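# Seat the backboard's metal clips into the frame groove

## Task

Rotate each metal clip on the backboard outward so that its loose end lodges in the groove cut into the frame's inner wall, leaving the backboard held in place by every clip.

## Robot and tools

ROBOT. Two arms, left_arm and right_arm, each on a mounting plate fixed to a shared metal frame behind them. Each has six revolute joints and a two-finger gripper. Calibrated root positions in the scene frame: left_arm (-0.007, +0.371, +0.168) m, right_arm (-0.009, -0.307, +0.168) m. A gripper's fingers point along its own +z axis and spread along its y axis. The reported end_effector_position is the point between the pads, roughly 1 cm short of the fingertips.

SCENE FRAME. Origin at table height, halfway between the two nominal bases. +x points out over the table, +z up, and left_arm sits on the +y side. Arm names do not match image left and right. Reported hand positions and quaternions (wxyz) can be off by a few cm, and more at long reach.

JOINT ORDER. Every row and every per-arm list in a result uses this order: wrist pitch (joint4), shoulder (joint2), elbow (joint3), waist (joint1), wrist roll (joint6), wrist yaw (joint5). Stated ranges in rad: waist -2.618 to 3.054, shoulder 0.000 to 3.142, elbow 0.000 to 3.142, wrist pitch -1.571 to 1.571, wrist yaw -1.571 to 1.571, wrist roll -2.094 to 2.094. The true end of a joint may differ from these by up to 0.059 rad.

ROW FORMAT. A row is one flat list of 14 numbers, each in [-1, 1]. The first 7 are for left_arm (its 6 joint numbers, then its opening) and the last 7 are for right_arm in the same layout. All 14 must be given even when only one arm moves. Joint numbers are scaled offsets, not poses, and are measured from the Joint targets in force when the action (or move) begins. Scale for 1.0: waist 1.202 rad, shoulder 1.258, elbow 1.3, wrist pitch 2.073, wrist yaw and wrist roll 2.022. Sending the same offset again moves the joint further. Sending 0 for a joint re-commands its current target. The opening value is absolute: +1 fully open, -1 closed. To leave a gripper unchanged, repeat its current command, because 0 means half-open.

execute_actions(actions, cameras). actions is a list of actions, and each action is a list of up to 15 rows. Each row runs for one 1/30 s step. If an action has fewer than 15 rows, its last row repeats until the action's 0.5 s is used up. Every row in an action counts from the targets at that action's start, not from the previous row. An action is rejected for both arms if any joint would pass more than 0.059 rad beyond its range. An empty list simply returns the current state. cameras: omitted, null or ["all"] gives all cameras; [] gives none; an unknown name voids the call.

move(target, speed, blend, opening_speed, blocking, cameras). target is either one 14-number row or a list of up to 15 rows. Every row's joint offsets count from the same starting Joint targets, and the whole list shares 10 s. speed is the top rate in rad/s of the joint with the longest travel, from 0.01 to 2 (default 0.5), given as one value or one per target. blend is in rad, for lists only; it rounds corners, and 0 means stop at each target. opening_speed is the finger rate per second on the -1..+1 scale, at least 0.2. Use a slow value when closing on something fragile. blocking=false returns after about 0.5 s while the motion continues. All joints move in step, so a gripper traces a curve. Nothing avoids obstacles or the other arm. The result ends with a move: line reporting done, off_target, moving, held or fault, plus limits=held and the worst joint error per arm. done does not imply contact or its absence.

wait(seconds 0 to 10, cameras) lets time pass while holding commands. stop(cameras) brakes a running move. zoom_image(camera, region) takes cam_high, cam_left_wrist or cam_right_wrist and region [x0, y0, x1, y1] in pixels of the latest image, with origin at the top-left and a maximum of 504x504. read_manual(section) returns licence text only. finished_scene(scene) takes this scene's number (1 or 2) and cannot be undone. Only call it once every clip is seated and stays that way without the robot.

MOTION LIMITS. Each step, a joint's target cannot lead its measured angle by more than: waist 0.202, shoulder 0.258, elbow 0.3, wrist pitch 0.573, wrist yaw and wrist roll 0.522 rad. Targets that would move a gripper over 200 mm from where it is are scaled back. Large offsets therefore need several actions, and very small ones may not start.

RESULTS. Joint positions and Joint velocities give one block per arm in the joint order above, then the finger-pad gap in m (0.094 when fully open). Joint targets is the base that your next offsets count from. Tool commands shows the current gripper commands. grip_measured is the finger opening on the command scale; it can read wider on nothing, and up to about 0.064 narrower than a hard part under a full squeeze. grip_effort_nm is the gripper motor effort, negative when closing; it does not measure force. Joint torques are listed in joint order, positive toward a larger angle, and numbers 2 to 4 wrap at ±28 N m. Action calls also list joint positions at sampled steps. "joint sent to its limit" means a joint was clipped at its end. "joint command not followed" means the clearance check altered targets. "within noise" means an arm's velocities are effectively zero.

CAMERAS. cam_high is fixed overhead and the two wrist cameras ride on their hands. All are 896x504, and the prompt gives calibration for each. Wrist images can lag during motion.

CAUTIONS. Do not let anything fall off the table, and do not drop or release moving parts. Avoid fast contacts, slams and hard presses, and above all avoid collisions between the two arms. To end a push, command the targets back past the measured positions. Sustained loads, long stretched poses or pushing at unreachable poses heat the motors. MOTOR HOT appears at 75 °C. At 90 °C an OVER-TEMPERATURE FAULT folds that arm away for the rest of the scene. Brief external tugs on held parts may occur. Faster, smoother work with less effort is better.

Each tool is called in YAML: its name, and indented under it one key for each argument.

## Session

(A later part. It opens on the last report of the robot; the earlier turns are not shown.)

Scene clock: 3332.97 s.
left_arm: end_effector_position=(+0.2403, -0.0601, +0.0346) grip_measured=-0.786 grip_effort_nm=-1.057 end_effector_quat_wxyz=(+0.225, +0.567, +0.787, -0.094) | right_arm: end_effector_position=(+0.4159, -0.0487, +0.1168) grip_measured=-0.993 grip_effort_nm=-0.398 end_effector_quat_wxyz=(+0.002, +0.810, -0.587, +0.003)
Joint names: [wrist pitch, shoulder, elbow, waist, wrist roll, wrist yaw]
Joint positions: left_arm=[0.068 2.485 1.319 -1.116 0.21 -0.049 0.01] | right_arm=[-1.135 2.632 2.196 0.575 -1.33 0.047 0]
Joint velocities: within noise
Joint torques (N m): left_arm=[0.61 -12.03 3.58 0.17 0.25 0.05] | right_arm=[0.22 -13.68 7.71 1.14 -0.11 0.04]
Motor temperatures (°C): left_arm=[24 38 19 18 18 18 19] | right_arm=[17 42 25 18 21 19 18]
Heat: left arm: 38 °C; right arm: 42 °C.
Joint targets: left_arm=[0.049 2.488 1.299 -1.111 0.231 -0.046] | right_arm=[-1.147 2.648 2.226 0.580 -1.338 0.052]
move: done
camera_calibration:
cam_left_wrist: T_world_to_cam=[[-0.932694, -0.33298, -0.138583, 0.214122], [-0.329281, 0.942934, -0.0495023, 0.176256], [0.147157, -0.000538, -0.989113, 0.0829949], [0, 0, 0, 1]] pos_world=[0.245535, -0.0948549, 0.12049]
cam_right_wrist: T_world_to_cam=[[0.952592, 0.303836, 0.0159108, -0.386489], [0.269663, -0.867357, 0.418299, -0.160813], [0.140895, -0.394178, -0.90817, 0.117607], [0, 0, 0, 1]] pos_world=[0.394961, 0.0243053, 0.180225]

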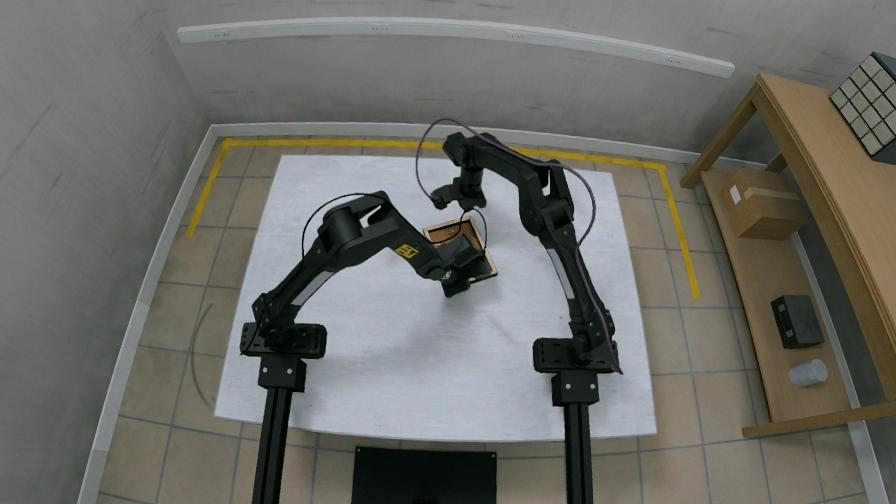

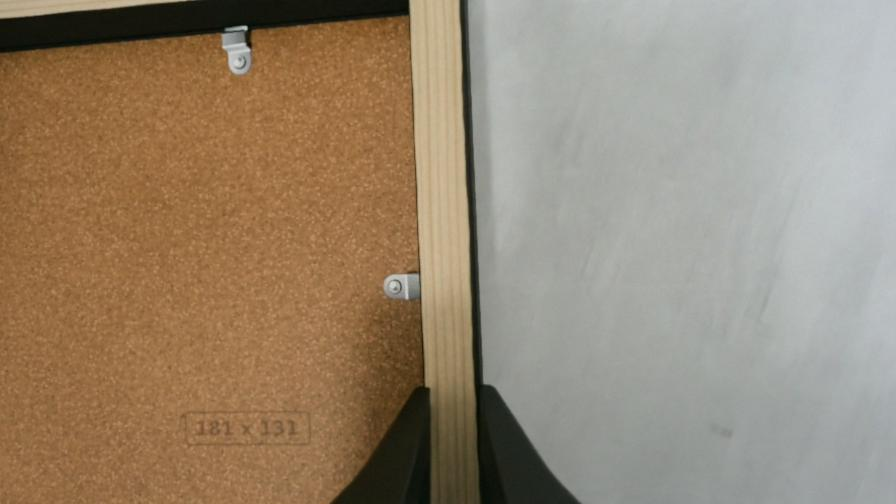

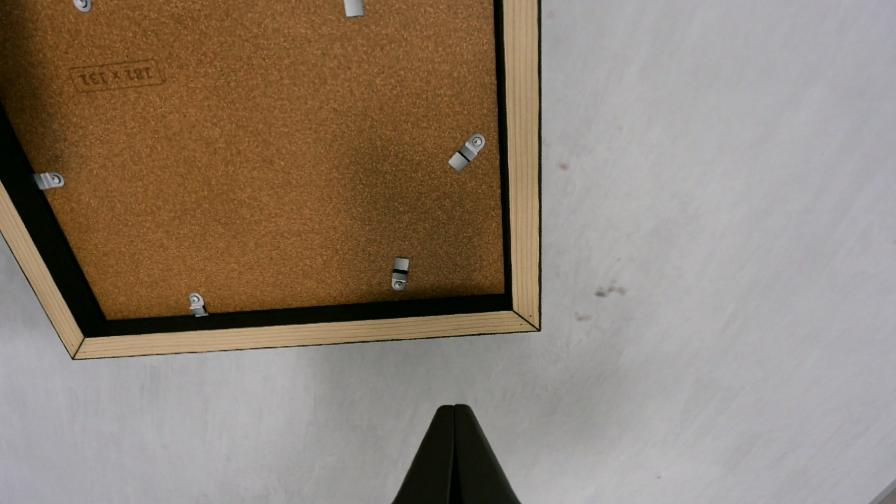

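move:
  target: [0,0,0,0,0,0,-0.85,0.1027,0.0731,-0.1108,0.0349,-0.005,0,-1]
  speed: 0.25
  cameras: ["cam_right_wrist"]

Scene clock: 3381.87 s.
left_arm: end_effector_position=(+0.2403, -0.0601, +0.0346) grip_measured=-0.786 grip_effort_nm=-1.057 end_effector_quat_wxyz=(+0.225, +0.567, +0.787, -0.094) | right_arm: end_effector_position=(+0.3993, -0.0333, +0.0462) grip_measured=-0.993 grip_effort_nm=-0.398 end_effector_quat_wxyz=(+0.006, +0.824, -0.566, +0.002)
Joint names: [wrist pitch, shoulder, elbow, waist, wrist roll, wrist yaw]
Joint positions: left_arm=[0.068 2.485 1.319 -1.116 0.21 -0.049 0.01] | right_arm=[-0.942 2.729 2.091 0.614 -1.34 0.048 0]
Joint velocities: within noise
Joint torques (N m): left_arm=[0.63 -12.01 3.64 0.17 0.28 0.04] | right_arm=[0.43 -14.19 4.53 1.42 -0.11 0.04]
Motor temperatures (°C): left_arm=[24 38 19 18 18 18 20] | right_arm=[17 39 26 18 21 19 18]
Heat: left arm: 38 °C; right arm: 39 °C.
Joint targets: left_arm=[0.049 2.488 1.299 -1.111 0.231 -0.046] | right_arm=[-0.934 2.741 2.082 0.622 -1.348 0.052]
move: done
camera_calibration:
cam_right_wrist: T_world_to_cam=[[0.936313, 0.351061, 0.00861898, -0.365774], [0.315113, -0.850764, 0.4206, -0.131153], [0.154989, -0.391097, -0.907205, 0.0562817], [0, 0, 0, 1]] pos_world=[0.375084, 0.0388399, 0.109375]
Images, in order (width x height): cam_right_wrist 896x504.

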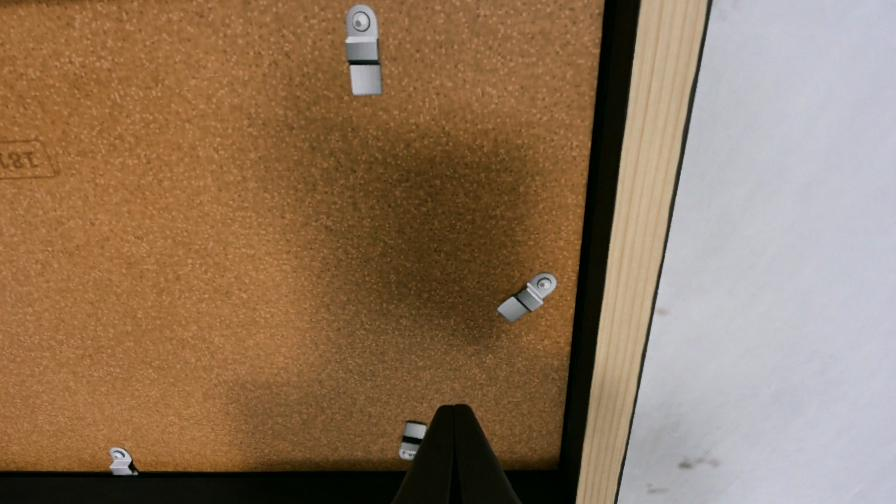

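move:
  target: [0,0,0,0,0,0,-0.85,0.0246,0.0445,0.0292,0.0025,0,0,-1]
  speed: 0.12
  cameras: ["cam_right_wrist"]

Scene clock: 3402.70 s.
left_arm: end_effector_position=(+0.2403, -0.0601, +0.0346) grip_measured=-0.786 grip_effort_nm=-1.057 end_effector_quat_wxyz=(+0.225, +0.567, +0.787, -0.094) | right_arm: end_effector_position=(+0.4005, -0.0310, +0.0245) grip_measured=-0.993 grip_effort_nm=-0.403 end_effector_quat_wxyz=(+0.002, +0.824, -0.566, +0.004)
Joint names: [wrist pitch, shoulder, elbow, waist, wrist roll, wrist yaw]
Joint positions: left_arm=[0.068 2.485 1.319 -1.116 0.21 -0.049 0.01] | right_arm=[-0.891 2.777 2.096 0.614 -1.341 0.048 0]
Joint velocities: within noise
Joint torques (N m): left_arm=[0.62 -12.07 3.58 0.12 0.25 0.05] | right_arm=[0.43 -13.56 6.83 1.65 -0.1 0.04]
Motor temperatures (°C): left_arm=[24 38 19 18 18 18 20] | right_arm=[17 40 25 18 21 19 18]
Heat: left arm: 38 °C; right arm: 40 °C.
Joint targets: left_arm=[0.049 2.488 1.299 -1.111 0.231 -0.046] | right_arm=[-0.883 2.796 2.120 0.625 -1.348 0.052]
move: done
camera_calibration:
cam_right_wrist: T_world_to_cam=[[0.93594, 0.351793, 0.0160528, -0.367514], [0.313173, -0.852307, 0.418921, -0.119687], [0.161055, -0.387058, -0.907881, 0.0350706], [0, 0, 0, 1]] pos_world=[0.375805, 0.0408532, 0.0878789]
Images, in order (width x height): cam_right_wrist 896x504.

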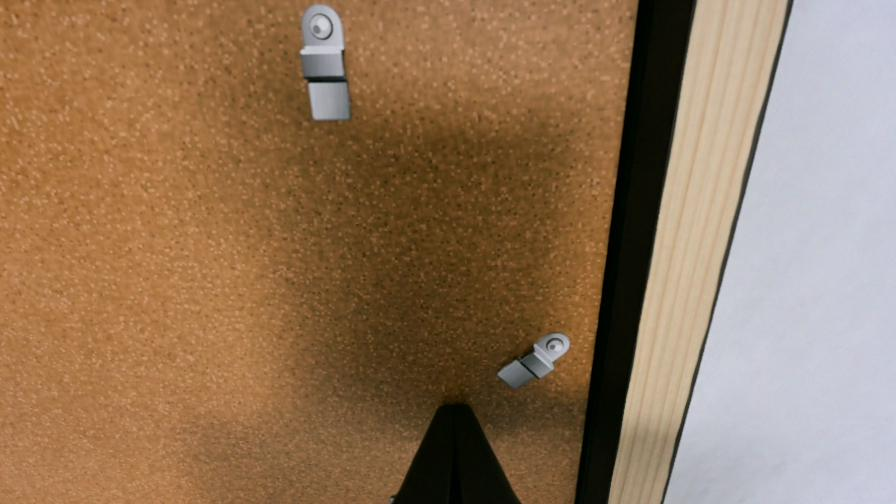

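move:
  target: [0,0,0,0,0,0,-0.85,-0.0045,0.0068,0.0138,0.0139,0.0083,0,-1]
  speed: 0.12
  cameras: ["cam_right_wrist"]

Scene clock: 3420.67 s.
left_arm: end_effector_position=(+0.2403, -0.0601, +0.0346) grip_measured=-0.786 grip_effort_nm=-1.053 end_effector_quat_wxyz=(+0.225, +0.567, +0.787, -0.094) | right_arm: end_effector_position=(+0.3974, -0.0215, +0.0239) grip_measured=-0.993 grip_effort_nm=-0.403 end_effector_quat_wxyz=(+0.000, +0.829, -0.559, +0.006)
Joint names: [wrist pitch, shoulder, elbow, waist, wrist roll, wrist yaw]
Joint positions: left_arm=[0.068 2.485 1.319 -1.116 0.21 -0.049 0.01] | right_arm=[-0.89 2.786 2.109 0.634 -1.338 0.05 0]
Joint velocities: within noise
Joint torques (N m): left_arm=[0.65 -12.08 3.69 0.1 0.24 0.05] | right_arm=[0.34 -13.64 7.23 1.4 0.03 0.02]
Motor temperatures (°C): left_arm=[24 38 19 18 18 18 20] | right_arm=[17 41 25 18 21 19 18]
Heat: left arm: 38 °C; right arm: 41 °C.
Joint targets: left_arm=[0.049 2.488 1.299 -1.111 0.231 -0.046] | right_arm=[-0.893 2.805 2.138 0.641 -1.331 0.052]
move: done
camera_calibration:
cam_right_wrist: T_world_to_cam=[[0.929869, 0.36718, 0.0228551, -0.365418], [0.324527, -0.847942, 0.419138, -0.114806], [0.173279, -0.382326, -0.907635, 0.0338913], [0, 0, 0, 1]] pos_world=[0.371176, 0.0497824, 0.0872323]
Images, in order (width x height): cam_right_wrist 896x504.

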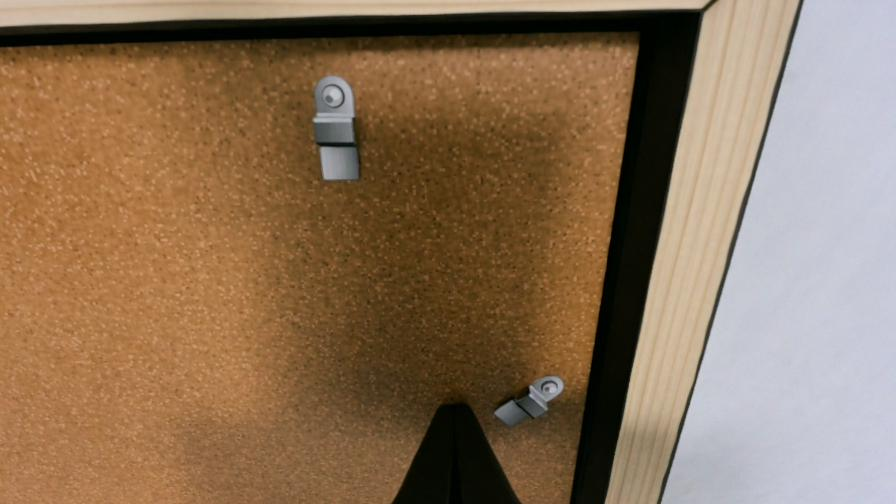

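move:
  target: [0,0,0,0,0,0,-0.85,-0.0439,0.0588,0.1177,-0.0175,0.005,0,-1]
  speed: 0.08
  cameras: ["cam_right_wrist"]

Scene clock: 3434.60 s.
left_arm: end_effector_position=(+0.2403, -0.0601, +0.0346) grip_measured=-0.786 grip_effort_nm=-1.053 end_effector_quat_wxyz=(+0.225, +0.567, +0.787, -0.094) | right_arm: end_effector_position=(+0.4038, -0.0182, +0.0240) grip_measured=-0.993 grip_effort_nm=-0.393 end_effector_quat_wxyz=(+0.012, +0.826, -0.563, +0.001)
Joint names: [wrist pitch, shoulder, elbow, waist, wrist roll, wrist yaw]
Joint positions: left_arm=[0.068 2.485 1.319 -1.116 0.21 -0.049 0.01] | right_arm=[-0.995 2.858 2.26 0.632 -1.329 0.05 0]
Joint velocities: within noise
Joint torques (N m): left_arm=[0.63 -12.01 3.66 0.02 0.23 0.06] | right_arm=[0.43 -13.82 7.58 -0.44 0.03 0.02]
Motor temperatures (°C): left_arm=[24 39 19 18 18 18 20] | right_arm=[17 41 26 18 21 19 18]
Heat: left arm: 39 °C; right arm: 41 °C.
Joint targets: left_arm=[0.049 2.488 1.299 -1.111 0.231 -0.046] | right_arm=[-0.984 2.879 2.291 0.620 -1.321 0.052]
move: done
camera_calibration:
cam_right_wrist: T_world_to_cam=[[0.933721, 0.357993, -0.00225108, -0.373713], [0.324944, -0.84485, 0.425017, -0.114356], [0.150252, -0.397579, -0.905182, 0.0431623], [0, 0, 0, 1]] pos_world=[0.379618, 0.0543338, 0.0868316]
Images, in order (width x height): cam_right_wrist 896x504.

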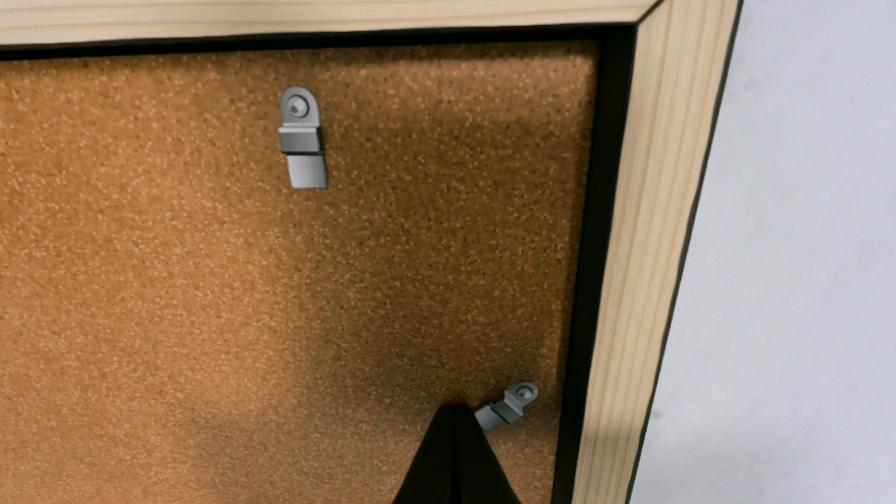

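move:
  target: [0,0,0,0,0,0,-0.85,-0.0125,0.0318,0.0654,0,0.0,0,-1]
  speed: 0.08
  cameras: ["cam_right_wrist"]

Scene clock: 3444.63 s.
left_arm: end_effector_position=(+0.2403, -0.0601, +0.0346) grip_measured=-0.786 grip_effort_nm=-1.067 end_effector_quat_wxyz=(+0.225, +0.567, +0.787, -0.094) | right_arm: end_effector_position=(+0.4046, -0.0176, +0.0244) grip_measured=-0.993 grip_effort_nm=-0.403 end_effector_quat_wxyz=(+0.022, +0.826, -0.563, -0.003)
Joint names: [wrist pitch, shoulder, elbow, waist, wrist roll, wrist yaw]
Joint positions: left_arm=[0.068 2.485 1.319 -1.116 0.21 -0.049 0.01] | right_arm=[-1.058 2.897 2.341 0.632 -1.328 0.05 0]
Joint velocities: within noise
Joint torques (N m): left_arm=[0.63 -11.86 3.56 0.06 0.24 0.05] | right_arm=[0.79 -13.86 7.84 -0.39 0.05 0.01]
Motor temperatures (°C): left_arm=[24 39 19 18 18 18 20] | right_arm=[17 41 26 18 21 19 18]
Heat: left arm: 39 °C; right arm: 41 °C.
Joint targets: left_arm=[0.049 2.488 1.299 -1.111 0.231 -0.046] | right_arm=[-1.010 2.919 2.376 0.620 -1.321 0.052]
move: off_target (right_arm); right_arm: the wrist pitch is farthest, 0.048 rad from its target
camera_calibration:
cam_right_wrist: T_world_to_cam=[[0.933482, 0.357914, -0.0225514, -0.374098], [0.332314, -0.839646, 0.429608, -0.11729], [0.134827, -0.408525, -0.902734, 0.0495585], [0, 0, 0, 1]] pos_world=[0.381509, 0.0556588, 0.0866903]
Images, in order (width x height): cam_right_wrist 896x504.

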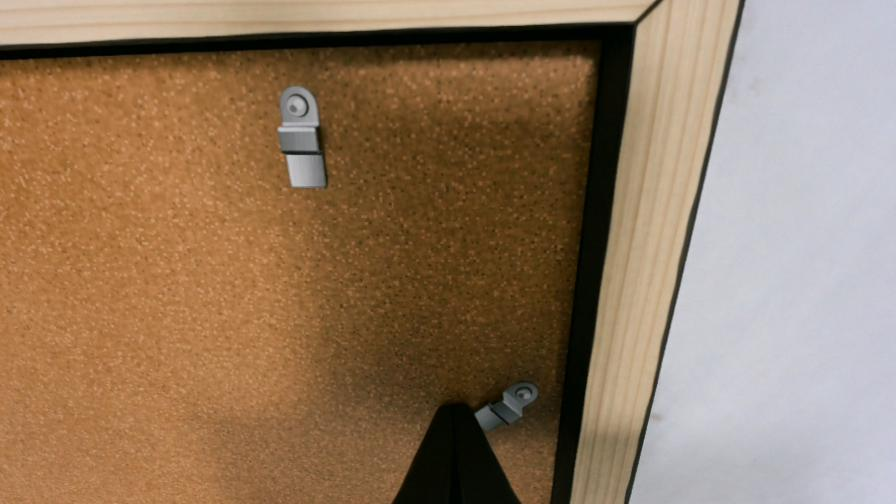

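move:
  target: [0,0,0,0,0,0,-0.85,0.025,0,0,0,0.0,0,-1]
  speed: 0.08
  cameras: ["cam_right_wrist"]

Scene clock: 3455.10 s.
left_arm: end_effector_position=(+0.2429, -0.0592, +0.0348) grip_measured=-0.786 grip_effort_nm=-1.057 end_effector_quat_wxyz=(+0.226, +0.565, +0.788, -0.094) | right_arm: end_effector_position=(+0.4081, -0.0166, +0.0241) grip_measured=-0.993 grip_effort_nm=-0.398 end_effector_quat_wxyz=(+0.015, +0.825, -0.564, +0.000)
Joint names: [wrist pitch, shoulder, elbow, waist, wrist roll, wrist yaw]
Joint positions: left_arm=[0.071 2.485 1.319 -1.111 0.212 -0.049 0.01] | right_arm=[-1.044 2.897 2.341 0.63 -1.328 0.05 0]
Joint velocities: within noise
Joint torques (N m): left_arm=[0.6 -12.12 3.75 -0.4 0.24 0.07] | right_arm=[1.2 -13.91 7.84 -0.23 0.04 0.02]
Motor temperatures (°C): left_arm=[24 39 19 18 18 18 20] | right_arm=[17 40 26 18 21 19 18]
Heat: left arm: 39 °C; right arm: 40 °C.
Joint targets: left_arm=[0.049 2.488 1.299 -1.111 0.231 -0.046] | right_arm=[-0.958 2.919 2.376 0.620 -1.321 0.052]
move: off_target (right_arm); right_arm: the wrist pitch is farthest, 0.086 rad from its target
camera_calibration:
cam_right_wrist: T_world_to_cam=[[0.934671, 0.35539, -0.00934524, -0.378542], [0.325158, -0.843942, 0.426654, -0.114538], [0.143742, -0.40182, -0.904367, 0.0457842], [0, 0, 0, 1]] pos_world=[0.384474, 0.0562632, 0.0867363]
Images, in order (width x height): cam_right_wrist 896x504.

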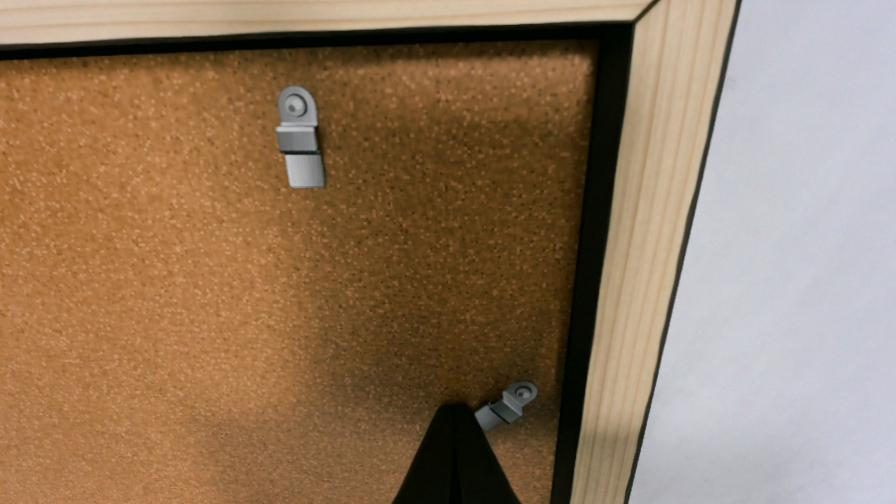

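move:
  target:
    - [0,0,0,0,0,0,-0.85,-0.0347,-0.07,-0.06,0,0.0,0,-1]
    - [0,0,0,0,0,0,-0.85,-0.0347,-0.07,-0.0408,0.0491,0.0208,0,-1]
  speed: 0.1
  cameras: ["cam_right_wrist"]

Scene clock: 3474.27 s.
left_arm: end_effector_position=(+0.2429, -0.0592, +0.0348) grip_measured=-0.786 grip_effort_nm=-1.053 end_effector_quat_wxyz=(+0.226, +0.565, +0.788, -0.094) | right_arm: end_effector_position=(+0.3916, +0.0015, +0.0260) grip_measured=-0.993 grip_effort_nm=-0.398 end_effector_quat_wxyz=(+0.016, +0.827, -0.562, +0.000)
Joint names: [wrist pitch, shoulder, elbow, waist, wrist roll, wrist yaw]
Joint positions: left_arm=[0.071 2.485 1.319 -1.111 0.212 -0.049 0.01] | right_arm=[-1.034 2.881 2.312 0.678 -1.286 0.05 0]
Joint velocities: within noise
Joint torques (N m): left_arm=[0.63 -12.01 3.54 -0.38 0.25 0.06] | right_arm=[0.36 -20.7 6.02 0.79 0.04 0]
Motor temperatures (°C): left_arm=[24 39 19 18 18 18 20] | right_arm=[18 41 27 18 21 19 18]
Heat: left arm: 39 °C; right arm: 41 °C.
Joint targets: left_arm=[0.049 2.488 1.299 -1.111 0.231 -0.046] | right_arm=[-1.030 2.831 2.323 0.679 -1.279 0.052]
move: off_target (right_arm); right_arm: the shoulder is farthest, 0.050 rad from its target
camera_calibration:
cam_right_wrist: T_world_to_cam=[[0.932311, 0.361527, -0.00968259, -0.368616], [0.330626, -0.841163, 0.427939, -0.0969319], [0.146567, -0.402173, -0.903756, 0.055998], [0, 0, 0, 1]] pos_world=[0.367505, 0.0742498, 0.0885202]
Images, in order (width x height): cam_right_wrist 896x504.

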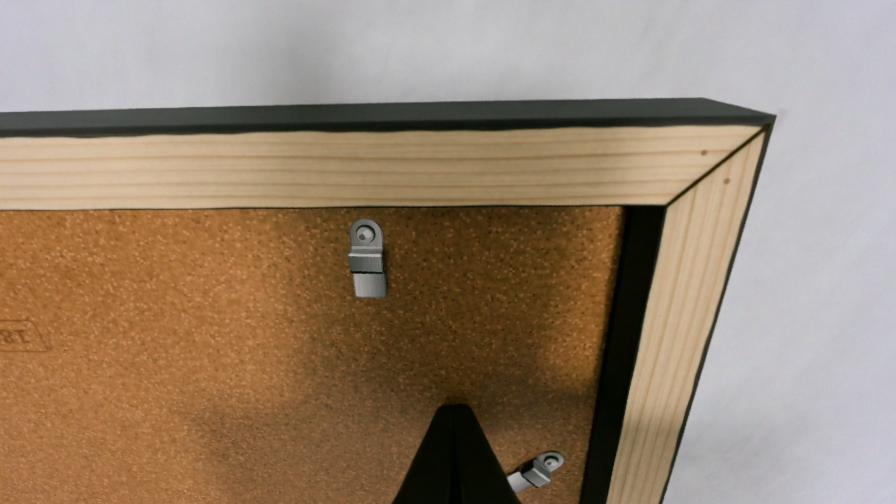

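move:
  target: [0,0,0,0,0,0,-0.85,0,0.0795,0.0592,-0.0158,-0.004,0,-1]
  speed: 0.1
  cameras: ["cam_right_wrist"]

Scene clock: 3488.33 s.
left_arm: end_effector_position=(+0.2429, -0.0592, +0.0348) grip_measured=-0.786 grip_effort_nm=-1.062 end_effector_quat_wxyz=(+0.226, +0.566, +0.787, -0.094) | right_arm: end_effector_position=(+0.4050, +0.0046, +0.0255) grip_measured=-0.993 grip_effort_nm=-0.398 end_effector_quat_wxyz=(+0.000, +0.824, -0.567, +0.005)
Joint names: [wrist pitch, shoulder, elbow, waist, wrist roll, wrist yaw]
Joint positions: left_arm=[0.071 2.485 1.319 -1.111 0.213 -0.049 0.01] | right_arm=[-1.032 2.911 2.373 0.667 -1.286 0.05 0]
Joint velocities: within noise
Joint torques (N m): left_arm=[0.6 -12.15 3.64 -0.29 0.23 0.02] | right_arm=[0.4 -14.26 7.28 0.09 -0.05 0.02]
Motor temperatures (°C): left_arm=[24 39 18 18 18 18 20] | right_arm=[17 47 26 18 21 19 18]
Heat: left arm: 39 °C; right arm: 47 °C.
Joint targets: left_arm=[0.049 2.488 1.299 -1.111 0.232 -0.046] | right_arm=[-1.030 2.931 2.400 0.661 -1.287 0.052]
move: done
camera_calibration:
cam_right_wrist: T_world_to_cam=[[0.936826, 0.349126, 0.0216505, -0.384793], [0.308503, -0.853822, 0.419302, -0.089221], [0.164875, -0.386133, -0.907589, 0.0474254], [0, 0, 0, 1]] pos_world=[0.38019, 0.076475, 0.0887842]
Images, in order (width x height): cam_right_wrist 896x504.

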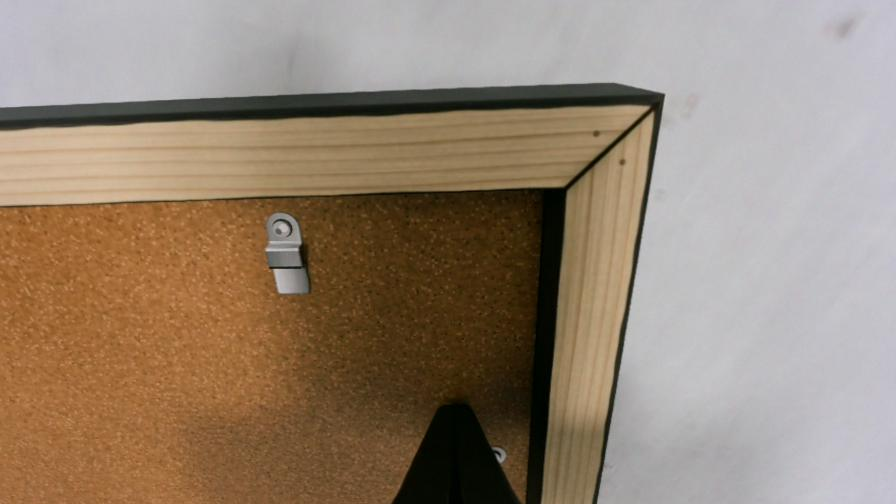

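move:
  target:
    - [0,0,0,0,0,0,-0.85,0.012,-0.0644,-0.0638,0,0,0,-1]
    - [0,0,0,0,0,0,-0.85,0.012,-0.0151,-0.0638,0,0,0,-1]
  speed: 0.1
  cameras: ["cam_right_wrist"]

Scene clock: 3503.30 s.
left_arm: end_effector_position=(+0.2429, -0.0592, +0.0348) grip_measured=-0.786 grip_effort_nm=-1.053 end_effector_quat_wxyz=(+0.226, +0.566, +0.787, -0.094) | right_arm: end_effector_position=(+0.4026, +0.0029, +0.0241) grip_measured=-0.993 grip_effort_nm=-0.403 end_effector_quat_wxyz=(+0.000, +0.824, -0.567, +0.005)
Joint names: [wrist pitch, shoulder, elbow, waist, wrist roll, wrist yaw]
Joint positions: left_arm=[0.071 2.485 1.319 -1.111 0.213 -0.049 0.01] | right_arm=[-1.009 2.895 2.334 0.667 -1.286 0.05 0]
Joint velocities: within noise
Joint torques (N m): left_arm=[0.61 -11.95 3.47 -0.39 0.23 0.05] | right_arm=[0.42 -14.37 4.15 0.13 -0.05 0.01]
Motor temperatures (°C): left_arm=[24 39 18 18 18 18 20] | right_arm=[17 44 26 18 21 19 18]
Heat: left arm: 39 °C; right arm: 44 °C.
Joint targets: left_arm=[0.049 2.488 1.299 -1.111 0.232 -0.046] | right_arm=[-1.005 2.912 2.317 0.661 -1.287 0.052]
move: done
camera_calibration:
cam_right_wrist: T_world_to_cam=[[0.936827, 0.349145, 0.0212857, -0.381962], [0.308643, -0.853721, 0.419405, -0.0894381], [0.164605, -0.38634, -0.90755, 0.0459993], [0, 0, 0, 1]] pos_world=[0.377865, 0.0747762, 0.0873878]
Images, in order (width x height): cam_right_wrist 896x504.

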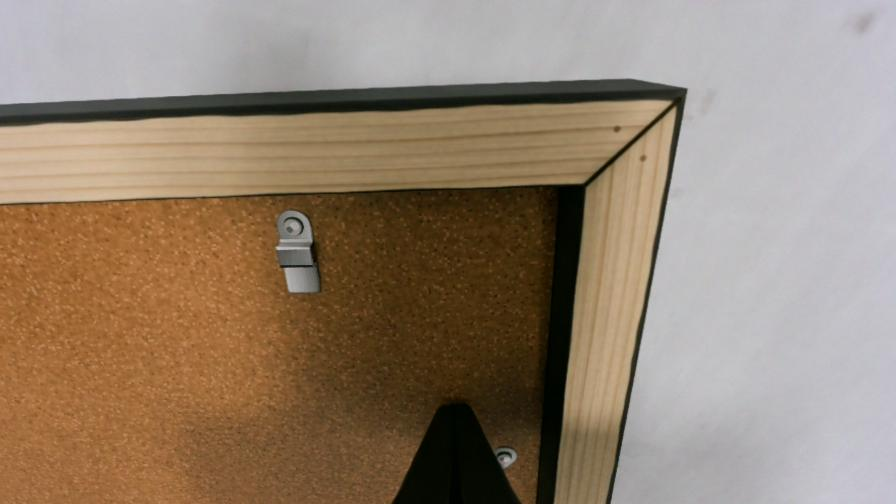

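move:
  target: [0,0,0,0,0,0,-0.85,0,0.0,0,-0.033,0,0,-1]
  speed: 0.06
  cameras: ["cam_right_wrist"]

Scene clock: 3507.00 s.
left_arm: end_effector_position=(+0.2433, -0.0591, +0.0349) grip_measured=-0.786 grip_effort_nm=-1.057 end_effector_quat_wxyz=(+0.227, +0.567, +0.787, -0.093) | right_arm: end_effector_position=(+0.4084, -0.0060, +0.0235) grip_measured=-0.993 grip_effort_nm=-0.398 end_effector_quat_wxyz=(-0.001, +0.816, -0.578, -0.003)
Joint names: [wrist pitch, shoulder, elbow, waist, wrist roll, wrist yaw]
Joint positions: left_arm=[0.071 2.485 1.319 -1.11 0.216 -0.049 0.01] | right_arm=[-1.011 2.895 2.334 0.641 -1.286 0.034 0]
Joint velocities: within noise
Joint torques (N m): left_arm=[0.61 -12.04 3.67 -0.25 0.2 0.06] | right_arm=[0.43 -14.38 4.14 -1.2 -0.05 0.17]
Motor temperatures (°C): left_arm=[24 39 18 18 18 18 20] | right_arm=[17 44 26 18 21 19 18]
Heat: left arm: 39 °C; right arm: 44 °C.
Joint targets: left_arm=[0.049 2.488 1.299 -1.111 0.231 -0.045] | right_arm=[-1.005 2.912 2.317 0.621 -1.287 0.052]
move: done
camera_calibration:
cam_right_wrist: T_world_to_cam=[[0.945865, 0.324272, 0.0136998, -0.387933], [0.291119, -0.866308, 0.405907, -0.0912169], [0.143493, -0.379945, -0.913812, 0.0499093], [0, 0, 0, 1]] pos_world=[0.386325, 0.0657367, 0.0879479]
Images, in order (width x height): cam_right_wrist 896x504.

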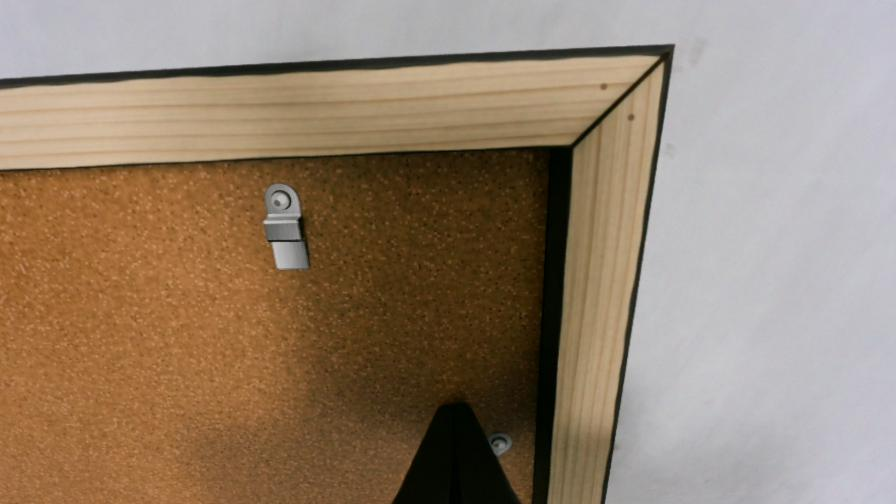

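move:
  target: [0,0,0,0,0,0,-0.85,0,0.0,0,-0.0167,0,0,-1]
  speed: 0.06
  cameras: ["cam_right_wrist"]

Scene clock: 3510.73 s.
left_arm: end_effector_position=(+0.2438, -0.0591, +0.0350) grip_measured=-0.787 grip_effort_nm=-1.057 end_effector_quat_wxyz=(+0.227, +0.568, +0.785, -0.093) | right_arm: end_effector_position=(+0.4112, -0.0111, +0.0232) grip_measured=-0.993 grip_effort_nm=-0.403 end_effector_quat_wxyz=(-0.001, +0.812, -0.584, -0.010)
Joint names: [wrist pitch, shoulder, elbow, waist, wrist roll, wrist yaw]
Joint positions: left_arm=[0.072 2.485 1.319 -1.11 0.222 -0.049 0.01] | right_arm=[-1.014 2.895 2.334 0.625 -1.286 0.021 0]
Joint velocities: within noise
Joint torques (N m): left_arm=[0.56 -11.95 3.62 -0.44 0.09 0.04] | right_arm=[0.45 -14.38 4.14 -1.68 -0.06 0.31]
Motor temperatures (°C): left_arm=[24 39 18 18 18 18 20] | right_arm=[17 43 26 18 21 19 18]
Heat: left arm: 39 °C; right arm: 43 °C.
Joint targets: left_arm=[0.049 2.488 1.299 -1.111 0.231 -0.045] | right_arm=[-1.005 2.912 2.317 0.601 -1.287 0.052]
move: done
camera_calibration:
cam_right_wrist: T_world_to_cam=[[0.950896, 0.309437, 0.00679046, -0.390922], [0.281669, -0.874242, 0.395428, -0.0922634], [0.128297, -0.374098, -0.918472, 0.0537396], [0, 0, 0, 1]] pos_world=[0.390819, 0.0604091, 0.0884964]
Images, in order (width x height): cam_right_wrist 896x504.

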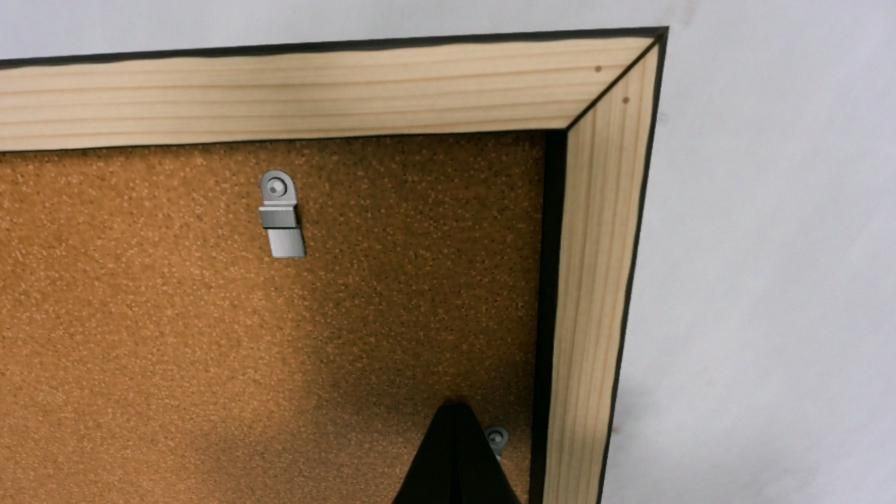

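move:
  target: [0,0,0,0,0,0,-0.85,0,0.0,0,-0.0167,0,0,-1]
  speed: 0.06
  cameras: ["cam_right_wrist","cam_left_wrist"]

Scene clock: 3521.97 s.
left_arm: end_effector_position=(+0.2438, -0.0591, +0.0350) grip_measured=-0.787 grip_effort_nm=-1.057 end_effector_quat_wxyz=(+0.227, +0.568, +0.785, -0.093) | right_arm: end_effector_position=(+0.4158, -0.0202, +0.0228) grip_measured=-0.993 grip_effort_nm=-0.403 end_effector_quat_wxyz=(+0.000, +0.805, -0.593, -0.013)
Joint names: [wrist pitch, shoulder, elbow, waist, wrist roll, wrist yaw]
Joint positions: left_arm=[0.072 2.485 1.319 -1.11 0.222 -0.049 0.01] | right_arm=[-1.019 2.895 2.334 0.604 -1.286 0.016 0]
Joint velocities: within noise
Joint torques (N m): left_arm=[0.59 -11.97 3.62 -0.53 0.11 0.06] | right_arm=[0.5 -14.37 4.16 -1.54 -0.06 0.34]
Motor temperatures (°C): left_arm=[24 39 18 18 18 18 20] | right_arm=[17 42 25 18 21 19 18]
Heat: left arm: 39 °C; right arm: 42 °C.
Joint targets: left_arm=[0.049 2.488 1.299 -1.111 0.231 -0.045] | right_arm=[-1.005 2.912 2.317 0.581 -1.287 0.052]
move: off_target (right_arm); right_arm: the wrist yaw is farthest, 0.036 rad from its target
camera_calibration:
cam_left_wrist: T_world_to_cam=[[-0.932784, -0.330033, -0.144887, 0.218128], [-0.325893, 0.943969, -0.052127, 0.17582], [0.153973, -0.00140541, -0.988074, 0.0811089], [0, 0, 0, 1]] pos_world=[0.248276, -0.0938654, 0.120911]
cam_right_wrist: T_world_to_cam=[[0.95726, 0.289229, -0.000093859, -0.395419], [0.265997, -0.880243, 0.39296, -0.0949229], [0.113573, -0.37619, -0.919556, 0.055462], [0, 0, 0, 1]] pos_world=[0.397469, 0.0516758, 0.0882641]
Images, in order (width x height): cam_left_wrist 896x504, cam_right_wrist 896x504.

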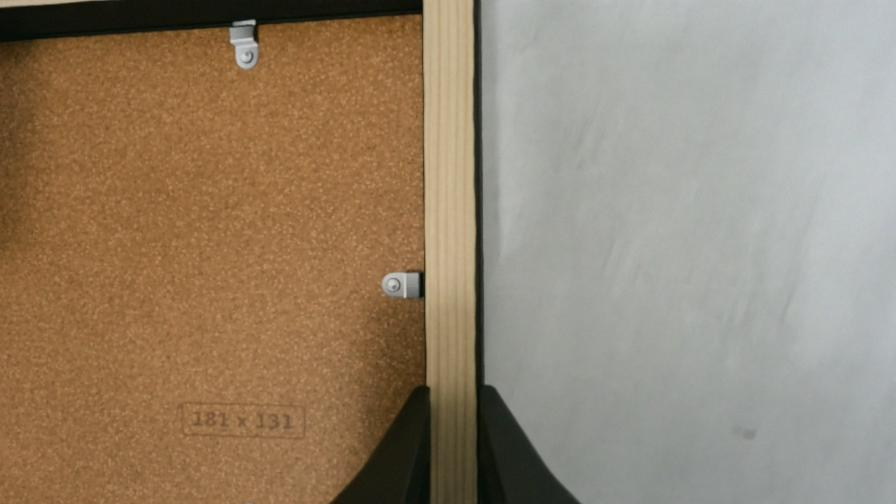

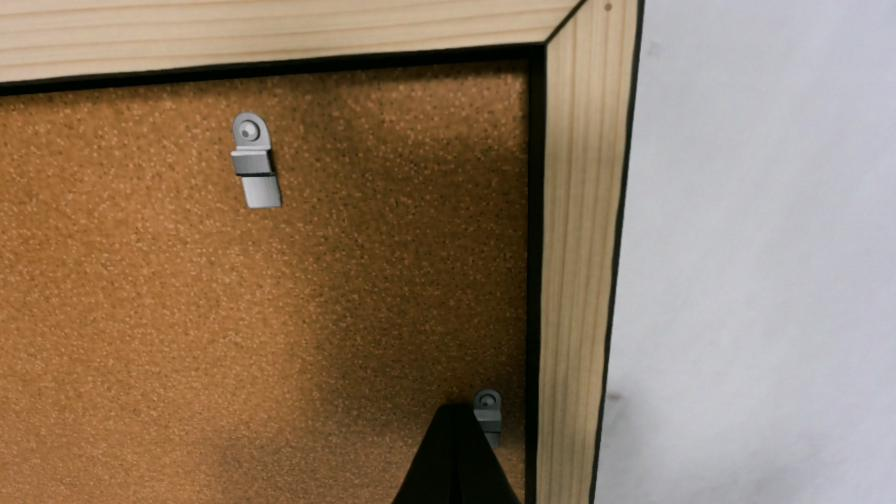

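move:
  target:
    - [0,0,0,0,0,0,-0.85,0,0.0,0,-0.012,0,0,-1]
    - [0,0,0,0,0,0,-0.85,0,0.02,0.065,-0.012,0,0,-1]
  speed: 0.06
  cameras: ["cam_right_wrist"]

Scene clock: 3533.53 s.
left_arm: end_effector_position=(+0.2438, -0.0591, +0.0350) grip_measured=-0.787 grip_effort_nm=-1.062 end_effector_quat_wxyz=(+0.227, +0.569, +0.785, -0.093) | right_arm: end_effector_position=(+0.4305, -0.0336, +0.0242) grip_measured=-0.993 grip_effort_nm=-0.398 end_effector_quat_wxyz=(-0.001, +0.796, -0.605, -0.003)
Joint names: [wrist pitch, shoulder, elbow, waist, wrist roll, wrist yaw]
Joint positions: left_arm=[0.072 2.485 1.319 -1.11 0.222 -0.049 0.01] | right_arm=[-1.033 2.909 2.372 0.573 -1.286 0.034 0]
Joint velocities: within noise
Joint torques (N m): left_arm=[0.61 -12.16 3.62 -0.55 0.13 0.03] | right_arm=[0.64 -13.45 7.5 0.12 -0.05 0.17]
Motor temperatures (°C): left_arm=[24 39 18 18 18 18 20] | right_arm=[17 42 25 18 21 19 18]
Heat: left arm: 39 °C; right arm: 42 °C.
Joint targets: left_arm=[0.049 2.488 1.299 -1.111 0.232 -0.045] | right_arm=[-1.005 2.937 2.402 0.566 -1.287 0.052]
move: done
camera_calibration:
cam_right_wrist: T_world_to_cam=[[0.965698, 0.25932, 0.0134146, -0.410566], [0.231692, -0.883837, 0.406388, -0.0968146], [0.117241, -0.38934, -0.913602, 0.0478417], [0, 0, 0, 1]] pos_world=[0.413305, 0.0395263, 0.0885601]
Images, in order (width x height): cam_right_wrist 896x504.

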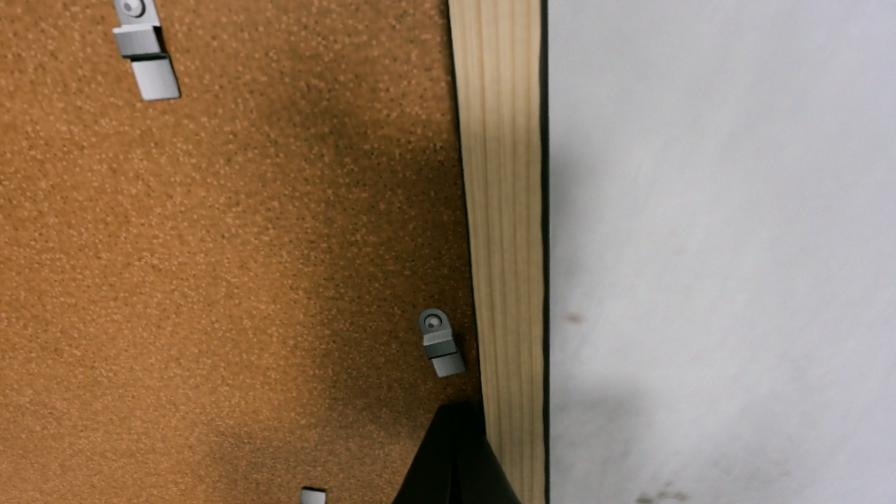

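move:
  target:
    - [0,0,0,0,0,0,-0.85,0.028,-0.13,-0.1515,0.0225,-0.0302,0,-1]
    - [0,0,0,0,0,0,-0.85,0.012,-0.0509,-0.0931,0.0458,-0.0158,0,-1]
  speed: 0.12
  cameras: ["cam_right_wrist"]

Scene clock: 3573.17 s.
left_arm: end_effector_position=(+0.2438, -0.0591, +0.0350) grip_measured=-0.787 grip_effort_nm=-1.062 end_effector_quat_wxyz=(+0.227, +0.569, +0.785, -0.093) | right_arm: end_effector_position=(+0.4143, -0.0225, +0.0244) grip_measured=-0.993 grip_effort_nm=-0.403 end_effector_quat_wxyz=(-0.001, +0.820, -0.573, +0.005)
Joint names: [wrist pitch, shoulder, elbow, waist, wrist roll, wrist yaw]
Joint positions: left_arm=[0.072 2.485 1.319 -1.11 0.222 -0.049 0.01] | right_arm=[-0.967 2.854 2.255 0.613 -1.326 0.048 0]
Joint velocities: within noise
Joint torques (N m): left_arm=[0.63 -12.11 3.74 -0.47 0.13 0.04] | right_arm=[0.24 -14.01 7.1 1.48 0.04 0.03]
Motor temperatures (°C): left_arm=[24 40 18 18 18 18 20] | right_arm=[17 44 26 18 21 19 18]
Heat: left arm: 40 °C; right arm: 44 °C.
Joint targets: left_arm=[0.049 2.488 1.299 -1.111 0.231 -0.045] | right_arm=[-0.980 2.873 2.281 0.621 -1.319 0.052]
move: done
camera_calibration:
cam_right_wrist: T_world_to_cam=[[0.941439, 0.33644, 0.0223895, -0.386218], [0.296987, -0.858817, 0.417411, -0.110129], [0.159662, -0.386317, -0.908442, 0.0365856], [0, 0, 0, 1]] pos_world=[0.390466, 0.0494925, 0.087852]
Images, in order (width x height): cam_right_wrist 896x504.

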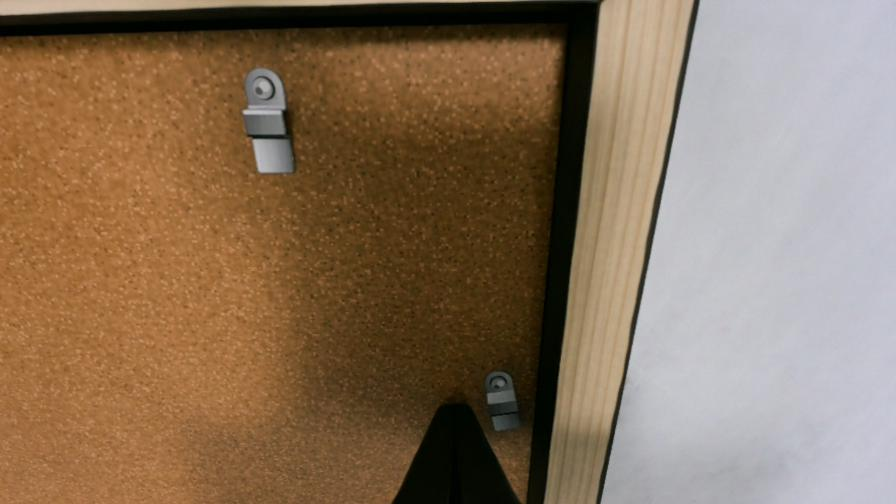

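move:
  target:
    - [0,0,0,0,0,0,-0.85,-0.0096,0.0326,0.0662,-0.012,0,0,-1]
    - [0,0,0,0,0,0,-0.85,-0.0241,0.0644,0.1315,-0.0165,0,0,-1]
  speed: 0.06
  cameras: ["cam_right_wrist"]

Scene clock: 3585.90 s.
left_arm: end_effector_position=(+0.2438, -0.0591, +0.0350) grip_measured=-0.787 grip_effort_nm=-1.057 end_effector_quat_wxyz=(+0.227, +0.569, +0.785, -0.093) | right_arm: end_effector_position=(+0.4181, -0.0202, +0.0245) grip_measured=-0.993 grip_effort_nm=-0.398 end_effector_quat_wxyz=(+0.013, +0.820, -0.573, +0.000)
Joint names: [wrist pitch, shoulder, elbow, waist, wrist roll, wrist yaw]
Joint positions: left_arm=[0.072 2.485 1.319 -1.11 0.222 -0.049 0.01] | right_arm=[-1.079 2.932 2.416 0.613 -1.326 0.048 0]
Joint velocities: within noise
Joint torques (N m): left_arm=[0.61 -12.03 3.51 -0.66 0.14 0.04] | right_arm=[0.82 -14.02 7.94 -0.35 0.03 0.03]
Motor temperatures (°C): left_arm=[24 40 18 18 18 18 21] | right_arm=[17 44 26 18 21 19 18]
Heat: left arm: 40 °C; right arm: 44 °C.
Joint targets: left_arm=[0.049 2.488 1.299 -1.111 0.231 -0.045] | right_arm=[-1.030 2.954 2.452 0.601 -1.319 0.052]
move: off_target (right_arm); right_arm: the wrist pitch is farthest, 0.049 rad from its target
camera_calibration:
cam_right_wrist: T_world_to_cam=[[0.941641, 0.336577, -0.00529585, -0.390016], [0.306942, -0.852062, 0.424, -0.113464], [0.138196, -0.400882, -0.905646, 0.0455699], [0, 0, 0, 1]] pos_world=[0.395785, 0.0528596, 0.0873137]
Images, in order (width x height): cam_right_wrist 896x504.

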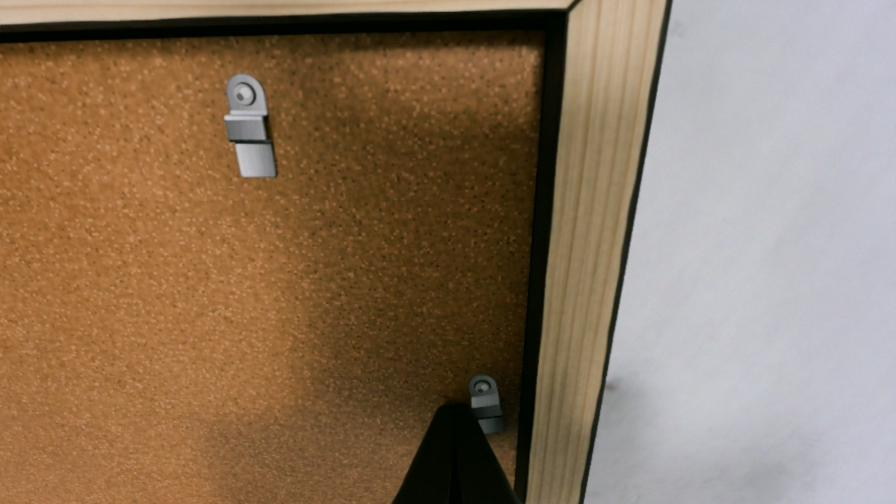

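move:
  target: [0,0,0,0,0,0,-0.85,0.02,0,0,0,0,0,-1]
  speed: 0.06
  cameras: []

move:
  target: [0,0,0,0,0,0,-0.85,0.02,0,0,0,0,0,-1]
  speed: 0.06
  cameras: ["cam_right_wrist"]

Scene clock: 3590.67 s.
left_arm: end_effector_position=(+0.2446, -0.0586, +0.0350) grip_measured=-0.787 grip_effort_nm=-1.067 end_effector_quat_wxyz=(+0.228, +0.568, +0.786, -0.092) | right_arm: end_effector_position=(+0.4203, -0.0187, +0.0243) grip_measured=-0.993 grip_effort_nm=-0.398 end_effector_quat_wxyz=(+0.008, +0.820, -0.573, +0.001)
Joint names: [wrist pitch, shoulder, elbow, waist, wrist roll, wrist yaw]
Joint positions: left_arm=[0.072 2.485 1.319 -1.108 0.222 -0.051 0.01] | right_arm=[-1.068 2.932 2.416 0.613 -1.326 0.048 0]
Joint velocities: within noise
Joint torques (N m): left_arm=[0.6 -11.81 3.55 -0.61 0.11 0.06] | right_arm=[1.16 -14.04 7.91 -0.32 0.04 0.03]
Motor temperatures (°C): left_arm=[24 40 18 18 18 18 21] | right_arm=[17 44 26 18 21 19 18]
Heat: left arm: 40 °C; right arm: 44 °C.
Joint targets: left_arm=[0.049 2.488 1.299 -1.111 0.231 -0.046] | right_arm=[-0.988 2.954 2.451 0.601 -1.319 0.052]
move: off_target (right_arm); right_arm: the wrist pitch is farthest, 0.080 rad from its target
No camera images: "cameras" was empty.

Scene clock: 3591.60 s.
left_arm: end_effector_position=(+0.2448, -0.0585, +0.0350) grip_measured=-0.787 grip_effort_nm=-1.053 end_effector_quat_wxyz=(+0.228, +0.568, +0.786, -0.092) | right_arm: end_effector_position=(+0.4274, -0.0175, +0.0242) grip_measured=-0.993 grip_effort_nm=-0.393 end_effector_quat_wxyz=(-0.004, +0.818, -0.575, +0.007)
Joint names: [wrist pitch, shoulder, elbow, waist, wrist roll, wrist yaw]
Joint positions: left_arm=[0.072 2.485 1.319 -1.108 0.222 -0.052 0.01] | right_arm=[-1.042 2.932 2.416 0.608 -1.326 0.051 0]
Joint velocities: within noise
Joint torques (N m): left_arm=[0.6 -12.03 3.63 -0.84 0.12 0.06] | right_arm=[1.37 -14.06 7.95 0.13 0.04 -0.01]
Motor temperatures (°C): left_arm=[24 40 18 18 18 18 21] | right_arm=[17 44 26 18 21 19 18]
Heat: left arm: 40 °C; right arm: 44 °C.
Joint targets: left_arm=[0.049 2.488 1.299 -1.111 0.231 -0.045] | right_arm=[-0.947 2.954 2.451 0.601 -1.319 0.052]
move: off_target (right_arm); right_arm: the wrist pitch is farthest, 0.095 rad from its target
camera_calibration:
cam_right_wrist: T_world_to_cam=[[0.943376, 0.330287, 0.0308768, -0.401368], [0.288071, -0.861824, 0.417463, -0.105881], [0.164493, -0.38493, -0.908169, 0.0342248], [0, 0, 0, 1]] pos_world=[0.403513, 0.0544901, 0.0876763]
Images, in order (width x height): cam_right_wrist 896x504.

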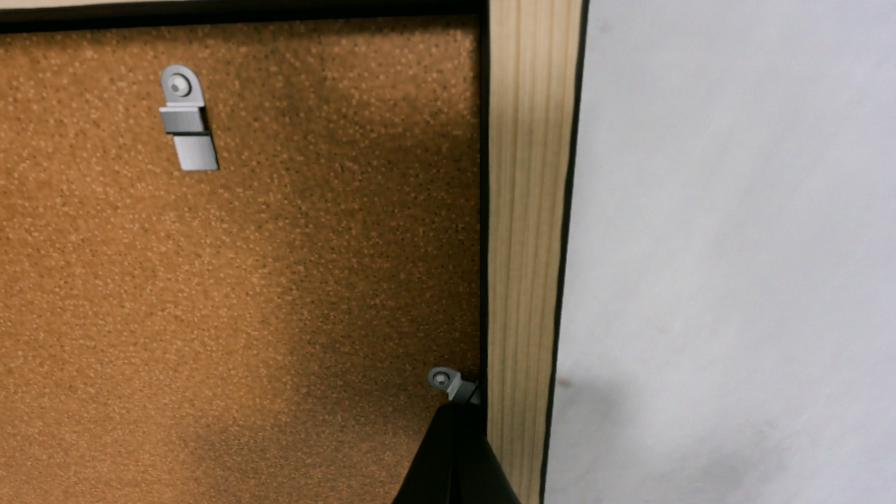

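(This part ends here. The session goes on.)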